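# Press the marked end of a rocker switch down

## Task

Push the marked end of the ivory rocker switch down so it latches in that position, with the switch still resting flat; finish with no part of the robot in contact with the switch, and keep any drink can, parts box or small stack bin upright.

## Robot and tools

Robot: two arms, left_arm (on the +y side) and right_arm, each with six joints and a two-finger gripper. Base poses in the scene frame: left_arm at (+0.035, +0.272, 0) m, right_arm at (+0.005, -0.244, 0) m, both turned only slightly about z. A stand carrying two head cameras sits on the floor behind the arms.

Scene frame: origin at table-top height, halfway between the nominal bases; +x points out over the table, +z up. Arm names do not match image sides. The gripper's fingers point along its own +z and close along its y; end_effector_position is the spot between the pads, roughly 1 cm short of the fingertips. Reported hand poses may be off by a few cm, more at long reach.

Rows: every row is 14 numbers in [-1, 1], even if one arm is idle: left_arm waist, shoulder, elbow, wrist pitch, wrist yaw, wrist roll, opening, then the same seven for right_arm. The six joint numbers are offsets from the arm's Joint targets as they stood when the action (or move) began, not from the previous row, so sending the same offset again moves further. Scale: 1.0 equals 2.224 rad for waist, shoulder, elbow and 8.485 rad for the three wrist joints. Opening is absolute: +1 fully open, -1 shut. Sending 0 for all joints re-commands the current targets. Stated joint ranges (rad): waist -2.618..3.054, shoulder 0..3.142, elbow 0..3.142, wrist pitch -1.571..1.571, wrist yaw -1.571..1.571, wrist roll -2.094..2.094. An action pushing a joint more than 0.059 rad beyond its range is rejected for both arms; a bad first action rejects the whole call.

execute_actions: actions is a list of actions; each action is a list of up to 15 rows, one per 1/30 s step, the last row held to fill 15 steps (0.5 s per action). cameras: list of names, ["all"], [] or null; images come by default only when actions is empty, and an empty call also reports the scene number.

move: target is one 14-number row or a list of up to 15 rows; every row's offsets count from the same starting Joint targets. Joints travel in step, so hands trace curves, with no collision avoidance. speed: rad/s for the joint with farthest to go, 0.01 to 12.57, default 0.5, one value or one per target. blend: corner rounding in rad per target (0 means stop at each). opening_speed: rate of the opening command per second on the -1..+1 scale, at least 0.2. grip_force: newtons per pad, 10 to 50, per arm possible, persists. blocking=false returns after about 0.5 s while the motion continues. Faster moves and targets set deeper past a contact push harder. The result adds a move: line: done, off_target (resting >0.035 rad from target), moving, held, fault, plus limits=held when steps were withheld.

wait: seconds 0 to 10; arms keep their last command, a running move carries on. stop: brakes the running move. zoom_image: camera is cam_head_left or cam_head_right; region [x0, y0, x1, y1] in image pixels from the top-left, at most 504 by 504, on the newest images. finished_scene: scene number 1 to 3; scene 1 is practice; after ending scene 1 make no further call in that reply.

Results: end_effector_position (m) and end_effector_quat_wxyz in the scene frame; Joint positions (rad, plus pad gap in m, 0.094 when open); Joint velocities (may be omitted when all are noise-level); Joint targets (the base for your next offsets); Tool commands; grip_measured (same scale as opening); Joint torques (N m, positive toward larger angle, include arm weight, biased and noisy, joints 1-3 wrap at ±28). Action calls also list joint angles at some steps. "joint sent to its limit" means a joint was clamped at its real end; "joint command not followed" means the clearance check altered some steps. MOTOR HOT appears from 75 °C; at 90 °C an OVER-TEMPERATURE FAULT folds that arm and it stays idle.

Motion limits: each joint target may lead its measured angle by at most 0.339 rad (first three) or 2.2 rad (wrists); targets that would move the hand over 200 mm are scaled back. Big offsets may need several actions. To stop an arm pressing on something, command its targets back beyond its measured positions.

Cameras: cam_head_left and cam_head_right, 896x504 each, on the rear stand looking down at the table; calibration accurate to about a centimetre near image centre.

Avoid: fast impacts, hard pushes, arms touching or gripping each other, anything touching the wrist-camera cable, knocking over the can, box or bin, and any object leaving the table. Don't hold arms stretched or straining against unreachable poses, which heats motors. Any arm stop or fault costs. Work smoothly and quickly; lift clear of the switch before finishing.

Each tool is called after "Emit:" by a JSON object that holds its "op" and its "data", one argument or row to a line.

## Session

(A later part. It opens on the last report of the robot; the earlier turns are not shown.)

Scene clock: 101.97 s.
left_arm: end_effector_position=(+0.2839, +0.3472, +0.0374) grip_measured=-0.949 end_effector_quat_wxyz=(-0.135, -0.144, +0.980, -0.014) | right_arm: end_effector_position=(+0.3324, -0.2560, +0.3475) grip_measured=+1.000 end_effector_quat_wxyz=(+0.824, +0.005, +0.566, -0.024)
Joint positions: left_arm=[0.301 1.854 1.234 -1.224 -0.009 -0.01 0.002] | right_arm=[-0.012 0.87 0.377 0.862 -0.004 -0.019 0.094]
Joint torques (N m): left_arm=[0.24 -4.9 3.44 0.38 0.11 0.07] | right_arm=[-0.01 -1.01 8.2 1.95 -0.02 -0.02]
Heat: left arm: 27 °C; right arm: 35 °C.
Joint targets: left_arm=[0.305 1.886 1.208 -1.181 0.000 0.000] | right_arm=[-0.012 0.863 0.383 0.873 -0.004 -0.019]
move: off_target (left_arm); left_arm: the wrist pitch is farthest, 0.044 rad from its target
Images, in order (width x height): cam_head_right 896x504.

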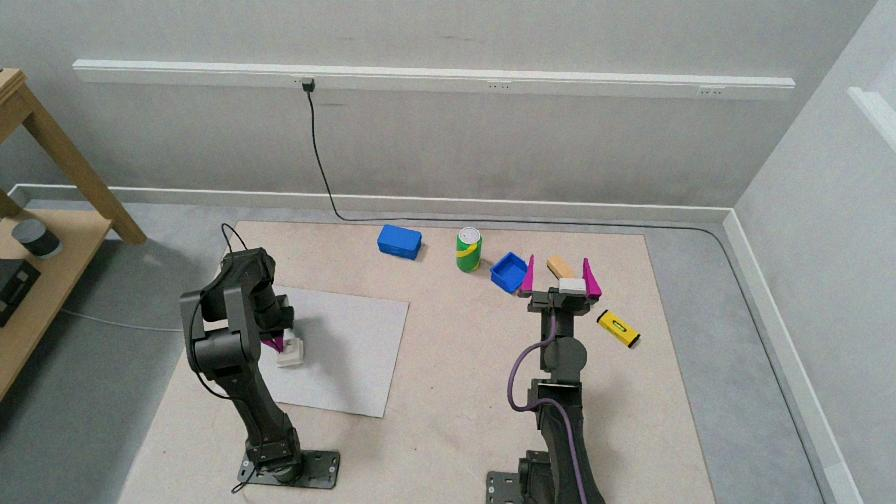

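Emit:
{"op": "move", "data": {
  "target": [
    [0, -0.03192, 0.04182, -0.01485, 0, 0, -0.95, 0, 0, 0, 0, 0, 0, 1],
    [0.15, -0.1, 0.04182, -0.01485, 0, 0, -0.95, 0, 0, 0, 0, 0, 0, 1]
  ],
  "speed": [0.1, 0.5],
  "blend": 0.02,
  "cameras": ["all"]
}}

Emit:
{"op": "zoom_image", "data": {
  "camera": "cam_head_right",
  "region": [265, 325, 315, 375]
}}

Emit:
{"op": "zoom_image", "data": {
  "camera": "cam_head_left",
  "region": [245, 330, 295, 380]
}}

Scene clock: 106.63 s.
left_arm: end_effector_position=(+0.2486, +0.4270, +0.0875) grip_measured=-0.949 end_effector_quat_wxyz=(-0.071, -0.309, +0.948, -0.020) | right_arm: end_effector_position=(+0.3324, -0.2560, +0.3475) grip_measured=+1.000 end_effector_quat_wxyz=(+0.824, +0.005, +0.566, -0.024)
Joint positions: left_arm=[0.638 1.696 1.276 -1.298 -0.005 -0.009 0.002] | right_arm=[-0.012 0.87 0.377 0.862 -0.004 -0.019 0.094]
Joint torques (N m): left_arm=[0.03 -9.28 8.96 0.15 0.06 0.06] | right_arm=[-0.01 -0.99 8.21 1.94 -0.01 -0.02]
Heat: left arm: 27 °C; right arm: 35 °C.
Joint targets: left_arm=[0.639 1.663 1.301 -1.306 0.000 0.000] | right_arm=[-0.012 0.863 0.383 0.873 -0.004 -0.019]
move: done

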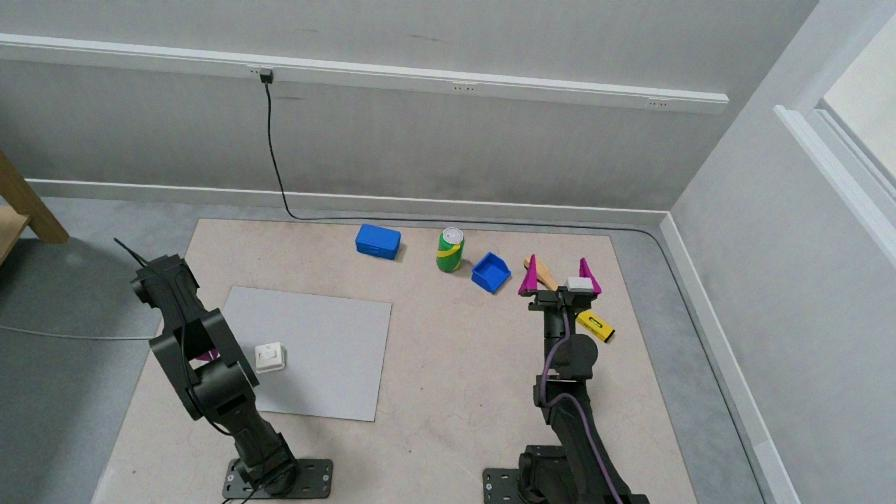

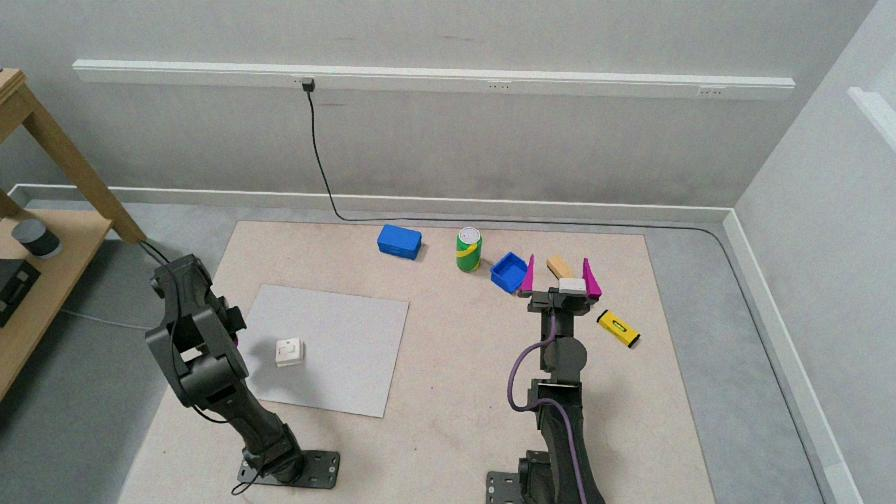

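Scaled by 10.080 from the camera's 896x504 image, which has a finer 1280x720 frame.

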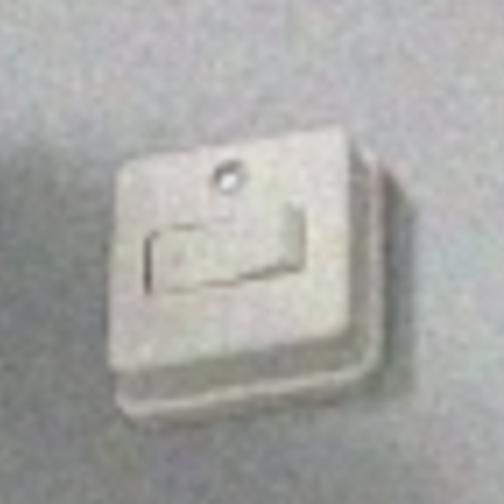

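Scaled by 10.080 from the camera's 896x504 image, which has a finer 1280x720 frame.

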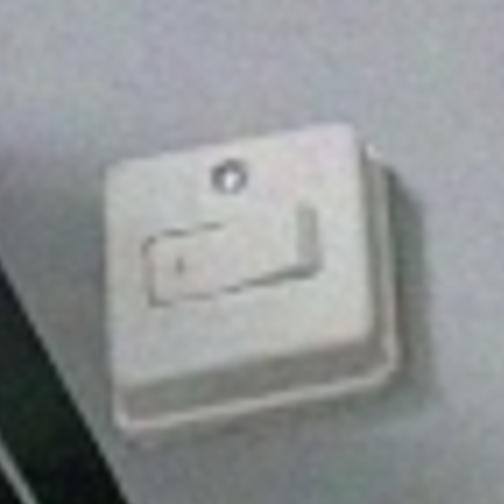

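Emit:
{"op": "finished_scene", "data": {
  "scene": 1
}}

The scene is finished: the task was done.


## Next scene

The same job, from a new start.

Emit:
{"op": "execute_actions", "data": {
  "actions": []
}}

Emit:
{"op": "zoom_image", "data": {
  "camera": "cam_head_left",
  "region": [120, 200, 372, 342]
}}

Emit:
{"op": "zoom_image", "data": {
  "camera": "cam_head_left",
  "region": [372, 200, 624, 342]
}}

Emit:
{"op": "zoom_image", "data": {
  "camera": "cam_head_right",
  "region": [420, 200, 672, 342]
}}

Scene clock: 0.00 s.
left_arm: end_effector_position=(+0.4384, +0.2535, +0.1110) grip_measured=+1.000 end_effector_quat_wxyz=(+0.579, +0.028, +0.810, -0.084) | right_arm: end_effector_position=(+0.3956, -0.2768, +0.0802) grip_measured=+1.000 end_effector_quat_wxyz=(+0.559, +0.035, +0.828, +0.021)
Joint positions: left_arm=[0.065 1.514 0.411 0.774 0.215 -0.036 0.094] | right_arm=[-0.117 1.567 0.353 0.827 -0.132 0.026 0.094]
Joint velocities: within noise
Joint torques (N m): no reading
Heat: left arm: 25 °C; right arm: 29 °C.
Joint targets: left_arm=[0.065 1.504 0.421 0.784 0.216 -0.036] | right_arm=[-0.117 1.560 0.360 0.835 -0.133 0.026]
Tool commands: left_gripper/opening=+1.0 right_gripper/opening=+1.0

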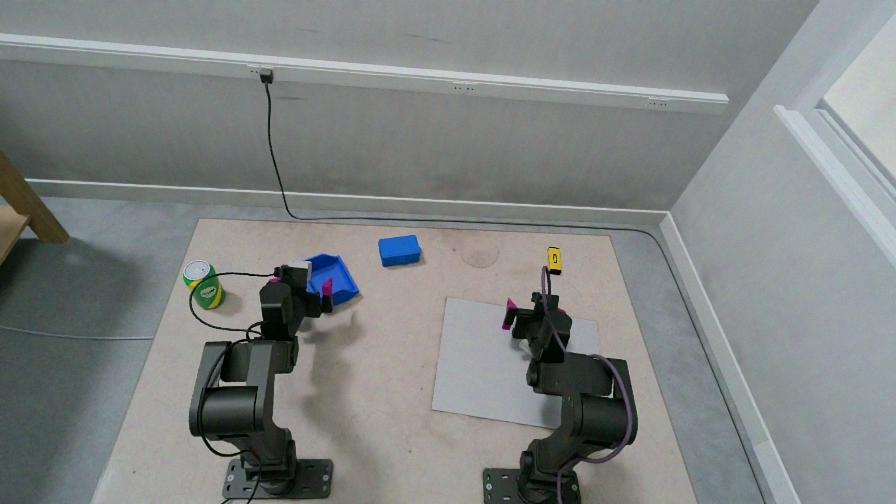

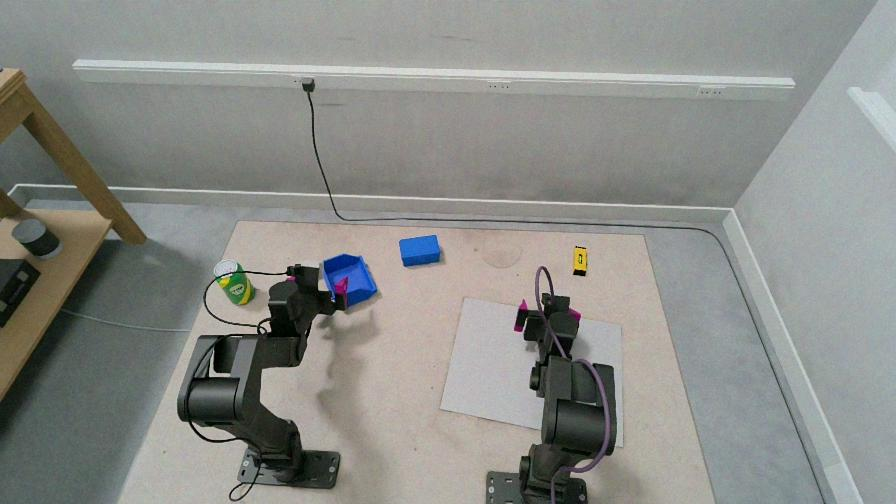

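Scaled by 2.000 from the camera's 896x504 image, which has a finer 1280x720 frame.

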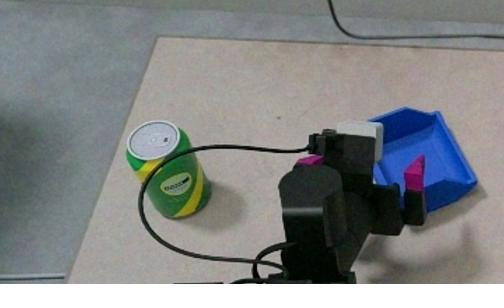

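Scaled by 2.000 from the camera's 896x504 image, which has a finer 1280x720 frame.

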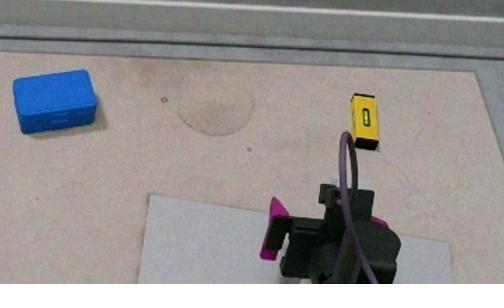

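Scaled by 2.000 from the camera's 896x504 image, which has a finer 1280x720 frame.

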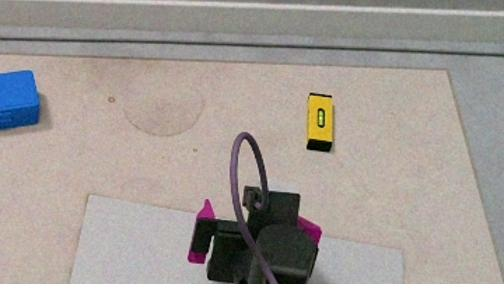

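Emit:
{"op": "move", "data": {
  "target": [
    [0, 0, 0, 0, 0, 0, 1, 0, -0.2, 0, 0, 0, 0, 1],
    [0, 0, 0, 0, 0, 0, 1, -0.2, -0.31, 0, 0, 0, 0, 1]
  ],
  "speed": 0.7,
  "blend": 0.1,
  "cameras": ["all"]
}}

Emit:
{"op": "zoom_image", "data": {
  "camera": "cam_head_left",
  "region": [430, 280, 630, 440]
}}

Emit:
{"op": "zoom_image", "data": {
  "camera": "cam_head_right",
  "region": [430, 280, 630, 440]
}}

Scene clock: 4.23 s.
left_arm: end_effector_position=(+0.4384, +0.2535, +0.1110) grip_measured=+1.000 end_effector_quat_wxyz=(+0.579, +0.028, +0.810, -0.084) | right_arm: end_effector_position=(+0.2958, -0.4080, +0.3209) grip_measured=+1.000 end_effector_quat_wxyz=(+0.779, +0.130, +0.586, -0.183)
Joint positions: left_arm=[0.065 1.514 0.411 0.774 0.215 -0.036 0.094] | right_arm=[-0.557 0.883 0.353 0.815 -0.131 0.026 0.094]
Joint torques (N m): left_arm=[-0.02 -5.27 7.32 2.21 0.08 -0.02] | right_arm=[-0.46 -1.46 8.18 2.1 0 -0.03]
Heat: left arm: 25 °C; right arm: 30 °C.
Joint targets: left_arm=[0.065 1.504 0.421 0.784 0.216 -0.036] | right_arm=[-0.562 0.871 0.360 0.835 -0.133 0.026]
move: done

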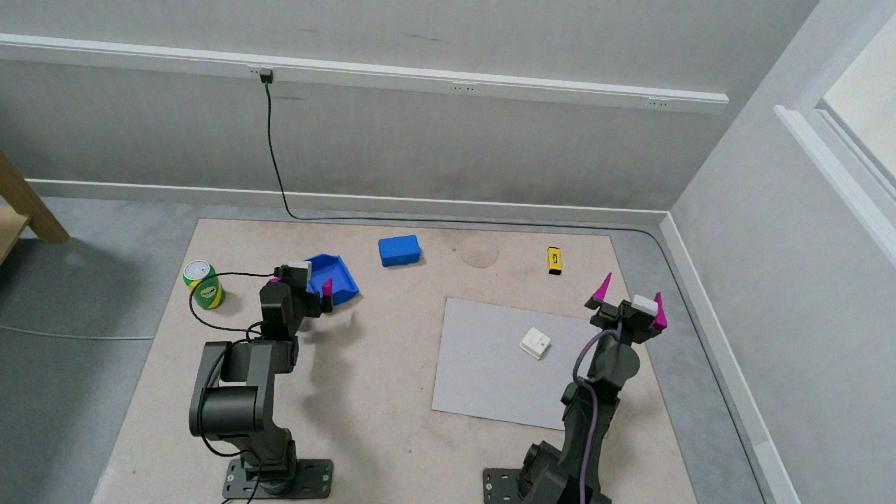

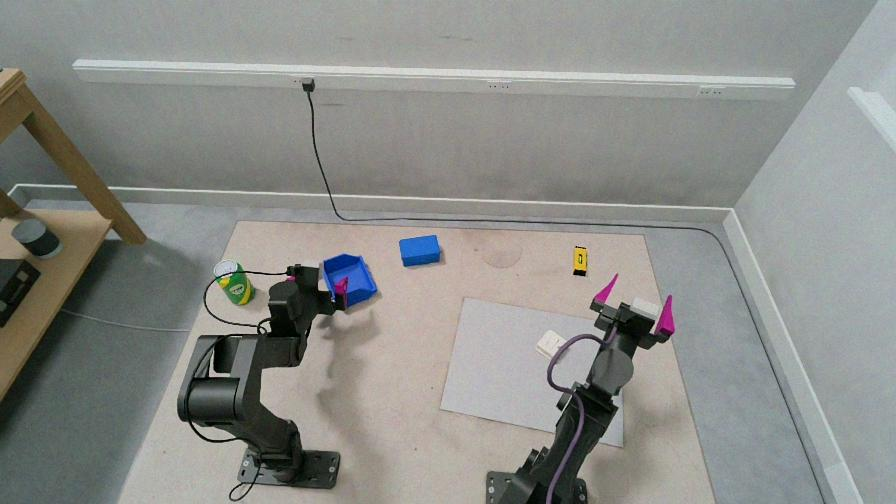

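Scaled by 2.520 from the camera's 896x504 image, which has a finer 1280x720 frame.

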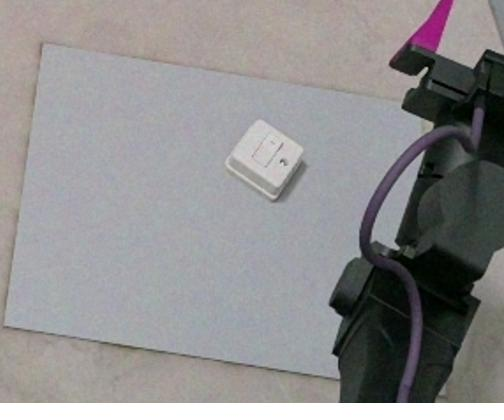

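Scaled by 2.520 from the camera's 896x504 image, which has a finer 1280x720 frame.

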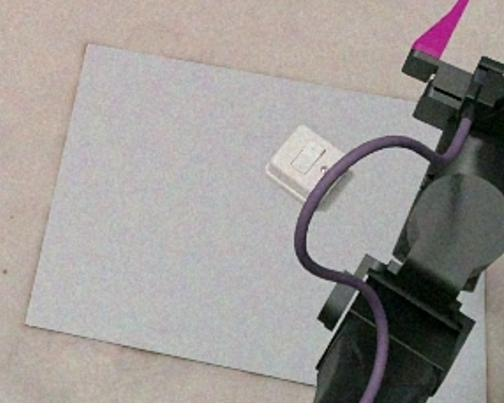

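Emit:
{"op": "zoom_image", "data": {
  "camera": "cam_head_left",
  "region": [510, 318, 560, 368]
}}

Emit:
{"op": "zoom_image", "data": {
  "camera": "cam_head_right",
  "region": [525, 318, 575, 368]
}}

Scaled by 10.080 from the camera's 896x504 image, which has a finer 1280x720 frame.

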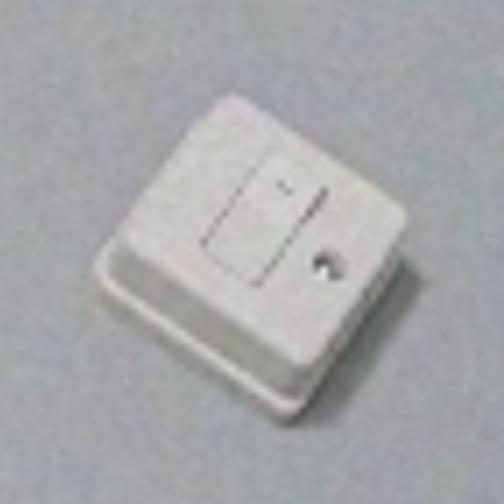

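Scaled by 10.080 from the camera's 896x504 image, which has a finer 1280x720 frame.

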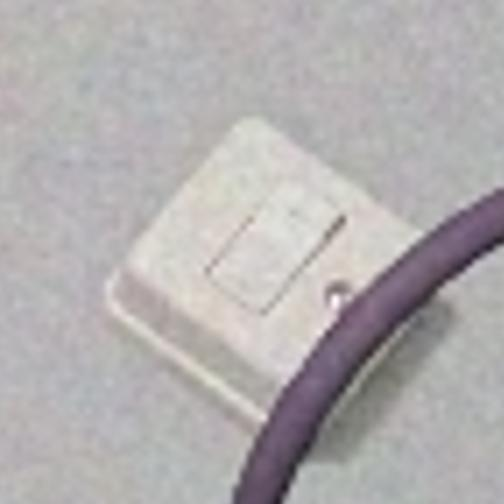

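Emit:
{"op": "move", "data": {
  "target": [0, 0, 0, 0, 0, 0, 1, 0.19424, 0.55845, 0.61331, -0.26329, 0.01662, -0.00306, -0.95],
  "speed": 1.0,
  "cameras": ["all"]
}}

Emit:
{"op": "zoom_image", "data": {
  "camera": "cam_head_left",
  "region": [505, 300, 575, 370]
}}

Emit:
{"op": "zoom_image", "data": {
  "camera": "cam_head_right",
  "region": [515, 300, 585, 370]
}}

Scene clock: 57.70 s.
left_arm: end_effector_position=(+0.4384, +0.2535, +0.1110) grip_measured=+1.000 end_effector_quat_wxyz=(+0.579, +0.028, +0.810, -0.084) | right_arm: end_effector_position=(+0.3461, -0.2972, +0.0619) grip_measured=-0.947 end_effector_quat_wxyz=(-0.109, +0.082, +0.991, +0.010)
Joint positions: left_arm=[0.065 1.514 0.411 0.774 0.215 -0.036 0.094] | right_arm=[-0.13 2.092 1.688 -1.386 -0.004 0.004 0.002]
Joint torques (N m): left_arm=[-0.01 -5.39 7.3 2.2 0.09 -0.03] | right_arm=[-0.02 -7.64 9.11 -0.24 0.13 -0.06]
Heat: left arm: 32 °C; right arm: 33 °C.
Joint targets: left_arm=[0.065 1.504 0.421 0.784 0.216 -0.036] | right_arm=[-0.130 2.113 1.724 -1.399 0.008 0.000]
move: off_target (right_arm); right_arm: the elbow is farthest, 0.037 rad from its target

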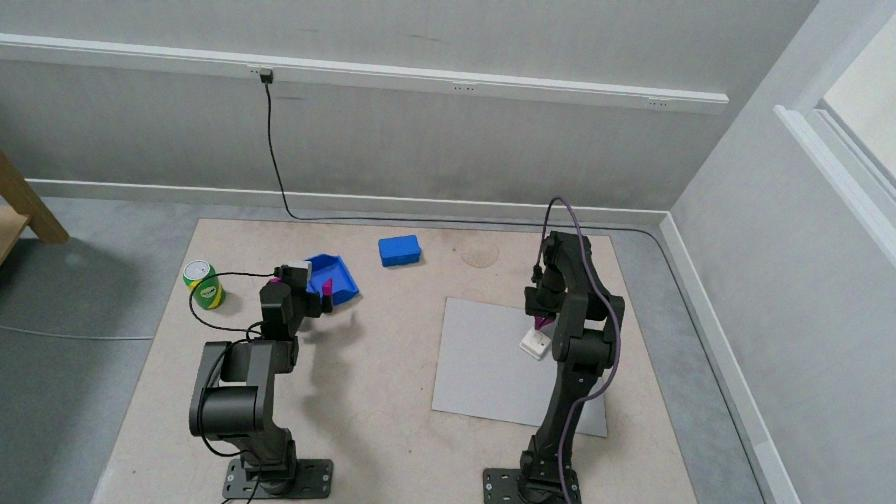

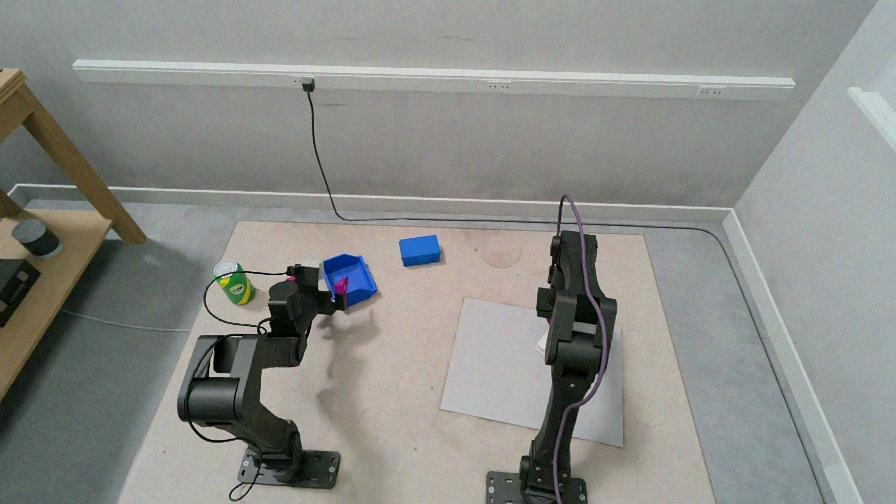

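Scaled by 7.200 from the camera's 896x504 image, which has a finer 1280x720 frame.

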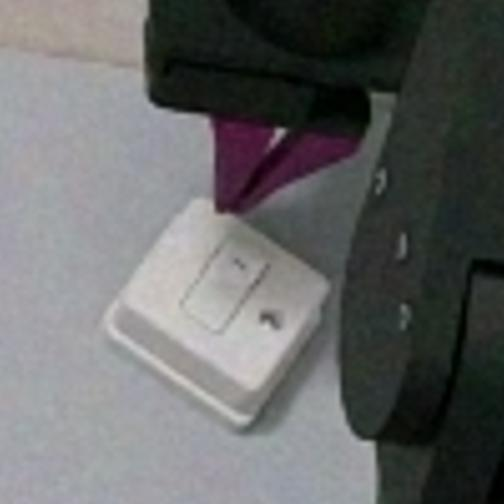

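Scaled by 7.200 from the camera's 896x504 image, which has a finer 1280x720 frame.

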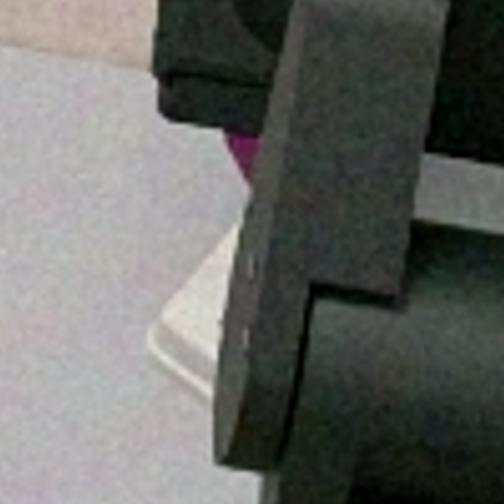

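Emit:
{"op": "move", "data": {
  "target": [0, 0, 0, 0, 0, 0, 1, -0.01214, 0, -0.03889, 0.00648, 0, 0, -0.95],
  "speed": 0.15,
  "cameras": ["cam_head_left"]
}}

Emit:
{"op": "zoom_image", "data": {
  "camera": "cam_head_left",
  "region": [510, 308, 560, 358]
}}

Scene clock: 66.83 s.
left_arm: end_effector_position=(+0.4384, +0.2535, +0.1110) grip_measured=+1.000 end_effector_quat_wxyz=(+0.579, +0.028, +0.810, -0.084) | right_arm: end_effector_position=(+0.3427, -0.3047, +0.0542) grip_measured=-0.947 end_effector_quat_wxyz=(-0.110, +0.093, +0.990, +0.012)
Joint positions: left_arm=[0.065 1.514 0.411 0.774 0.215 -0.036 0.094] | right_arm=[-0.153 2.092 1.656 -1.357 -0.003 0.004 0.002]
Joint torques (N m): left_arm=[-0.08 -5.33 7.34 2.21 0.1 -0.02] | right_arm=[-0.38 -7.61 4.46 -0.01 0.08 -0.06]
Heat: left arm: 32 °C; right arm: 33 °C.
Joint targets: left_arm=[0.065 1.504 0.421 0.784 0.216 -0.036] | right_arm=[-0.157 2.113 1.638 -1.344 0.008 0.000]
move: done
Images, in order (width x height): cam_head_left 896x504.

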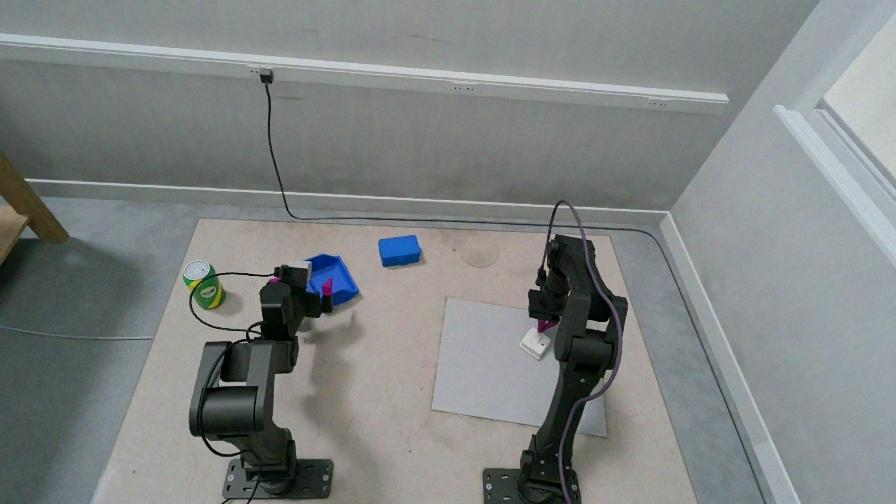

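Scaled by 10.080 from the camera's 896x504 image, which has a finer 1280x720 frame.

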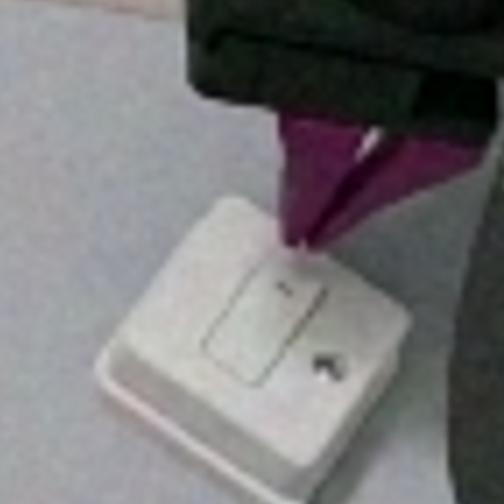

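Emit:
{"op": "move", "data": {
  "target": [0, 0, 0, 0, 0, 0, 1, 0.0006, 0, -0.01605, 0.00331, 0, 0, -0.95],
  "speed": 0.1,
  "cameras": ["cam_head_left"]
}}

Emit:
{"op": "zoom_image", "data": {
  "camera": "cam_head_left",
  "region": [510, 308, 560, 358]
}}

Scene clock: 74.03 s.
left_arm: end_effector_position=(+0.4384, +0.2535, +0.1110) grip_measured=+1.000 end_effector_quat_wxyz=(+0.579, +0.028, +0.810, -0.084) | right_arm: end_effector_position=(+0.3392, -0.3041, +0.0460) grip_measured=-0.947 end_effector_quat_wxyz=(-0.114, +0.093, +0.989, +0.012)
Joint positions: left_arm=[0.065 1.514 0.411 0.774 0.215 -0.036 0.094] | right_arm=[-0.153 2.092 1.621 -1.329 -0.003 0.004 0.002]
Joint torques (N m): left_arm=[-0.13 -5.33 7.27 2.21 0.07 -0.01] | right_arm=[-0.27 -7.57 4.36 -0.01 0.12 -0.07]
Heat: left arm: 33 °C; right arm: 32 °C.
Joint targets: left_arm=[0.065 1.504 0.421 0.784 0.216 -0.036] | right_arm=[-0.155 2.113 1.602 -1.316 0.008 0.000]
move: done
Images, in order (width x height): cam_head_left 896x504.

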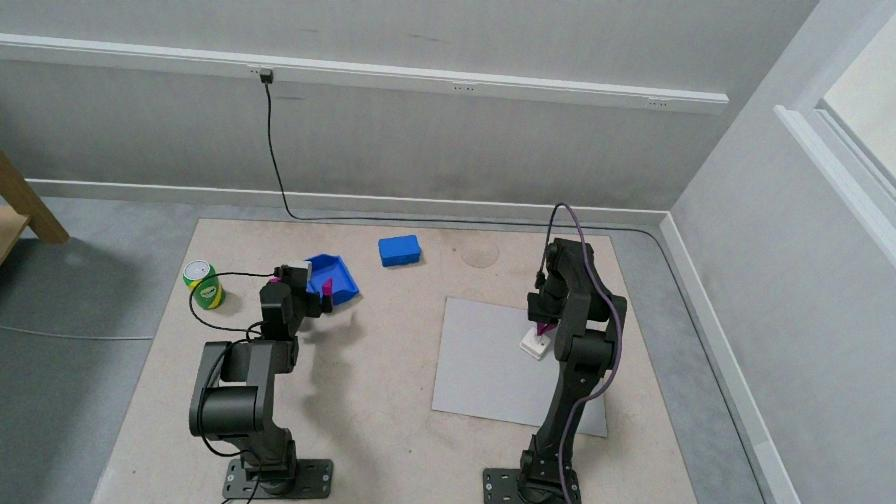

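Scaled by 10.080 from the camera's 896x504 image, which has a finer 1280x720 frame.

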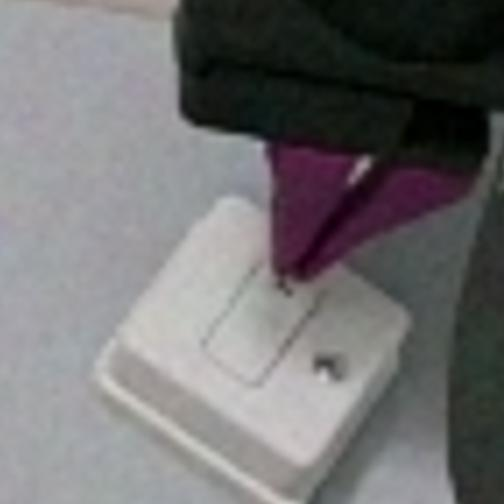

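Emit:
{"op": "move", "data": {
  "target": [0, 0, 0, 0, 0, 0, 1, 0, 0, -0.02248, 0.0074, 0, 0, -0.95],
  "speed": 0.06,
  "cameras": ["cam_head_left"]
}}

Emit:
{"op": "zoom_image", "data": {
  "camera": "cam_head_left",
  "region": [510, 308, 560, 358]
}}

Scene clock: 77.03 s.
left_arm: end_effector_position=(+0.4384, +0.2535, +0.1110) grip_measured=+1.000 end_effector_quat_wxyz=(+0.579, +0.028, +0.810, -0.084) | right_arm: end_effector_position=(+0.3399, -0.3046, +0.0372) grip_measured=-0.947 end_effector_quat_wxyz=(-0.108, +0.093, +0.990, +0.010)
Joint positions: left_arm=[0.065 1.514 0.411 0.774 0.215 -0.036 0.094] | right_arm=[-0.153 2.092 1.588 -1.284 -0.001 0.004 0.002]
Joint torques (N m): left_arm=[0.02 -5.3 7.39 2.23 0.07 -0.03] | right_arm=[-0.25 -7.56 2.97 0.21 0.1 -0.06]
Heat: left arm: 33 °C; right arm: 32 °C.
Joint targets: left_arm=[0.065 1.504 0.421 0.784 0.216 -0.036] | right_arm=[-0.155 2.113 1.552 -1.253 0.008 0.000]
move: off_target (right_arm); right_arm: the elbow is farthest, 0.036 rad from its target
Images, in order (width x height): cam_head_left 896x504.

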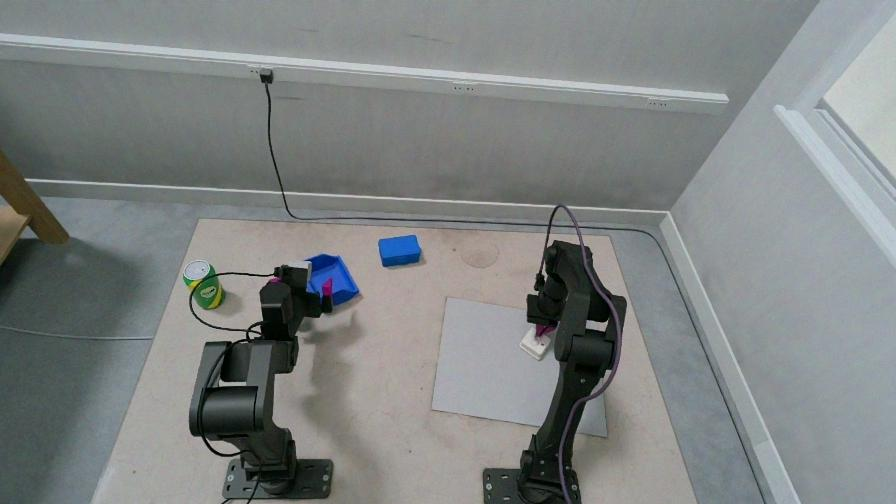

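Scaled by 10.080 from the camera's 896x504 image, which has a finer 1280x720 frame.

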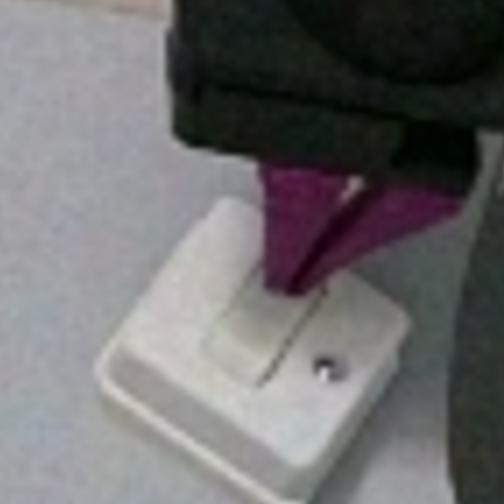

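Emit:
{"op": "move", "data": {
  "target": [
    [0, 0, 0, 0, 0, 0, 1, 0, -0.0598, 0, 0, 0, 0, -0.95],
    [0, 0, 0, 0, 0, 0, 1, -0.155, -0.1857, 0, 0, 0, 0, -0.95]
  ],
  "speed": [0.15, 0.6],
  "blend": 0.02,
  "cameras": ["all"]
}}

Emit:
{"op": "zoom_image", "data": {
  "camera": "cam_head_left",
  "region": [510, 318, 560, 368]
}}

Emit:
{"op": "zoom_image", "data": {
  "camera": "cam_head_right",
  "region": [525, 318, 575, 368]
}}

Scene clock: 82.83 s.
left_arm: end_effector_position=(+0.4384, +0.2535, +0.1110) grip_measured=+1.000 end_effector_quat_wxyz=(+0.579, +0.028, +0.810, -0.084) | right_arm: end_effector_position=(+0.3068, -0.4221, +0.1554) grip_measured=-0.947 end_effector_quat_wxyz=(+0.078, +0.264, +0.961, -0.023)
Joint positions: left_arm=[0.065 1.514 0.411 0.774 0.215 -0.036 0.094] | right_arm=[-0.504 1.719 1.57 -1.258 0.004 0.002 0.002]
Joint torques (N m): left_arm=[0.01 -5.29 7.39 2.23 0.08 -0.02] | right_arm=[0.42 -8.17 5.2 0.73 0.05 -0.05]
Heat: left arm: 33 °C; right arm: 31 °C.
Joint targets: left_arm=[0.065 1.504 0.421 0.784 0.216 -0.036] | right_arm=[-0.500 1.700 1.552 -1.253 0.008 0.000]
move: done

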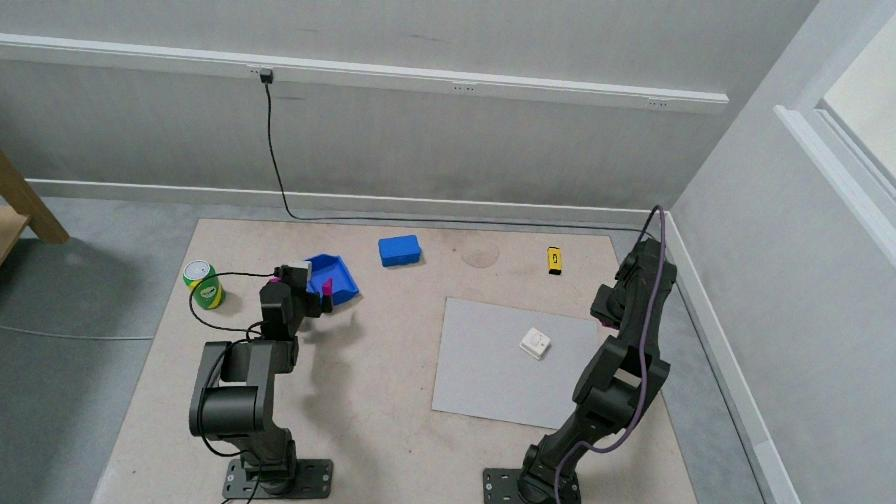

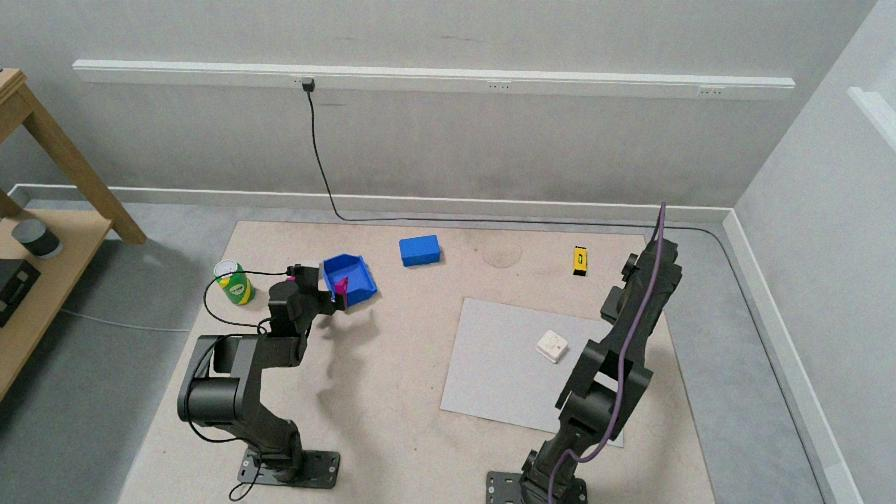

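Scaled by 10.080 from the camera's 896x504 image, which has a finer 1280x720 frame.

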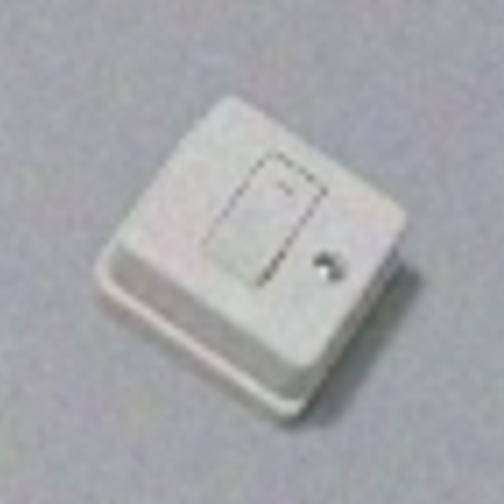

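Scaled by 10.080 from the camera's 896x504 image, which has a finer 1280x720 frame.

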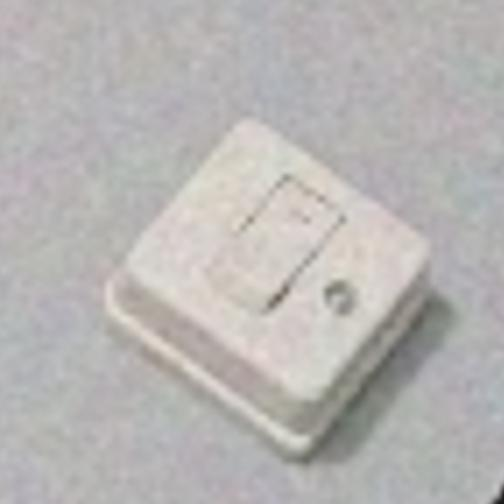

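Emit:
{"op": "finished_scene", "data": {
  "scene": 2
}}

The scene is finished: the task was done.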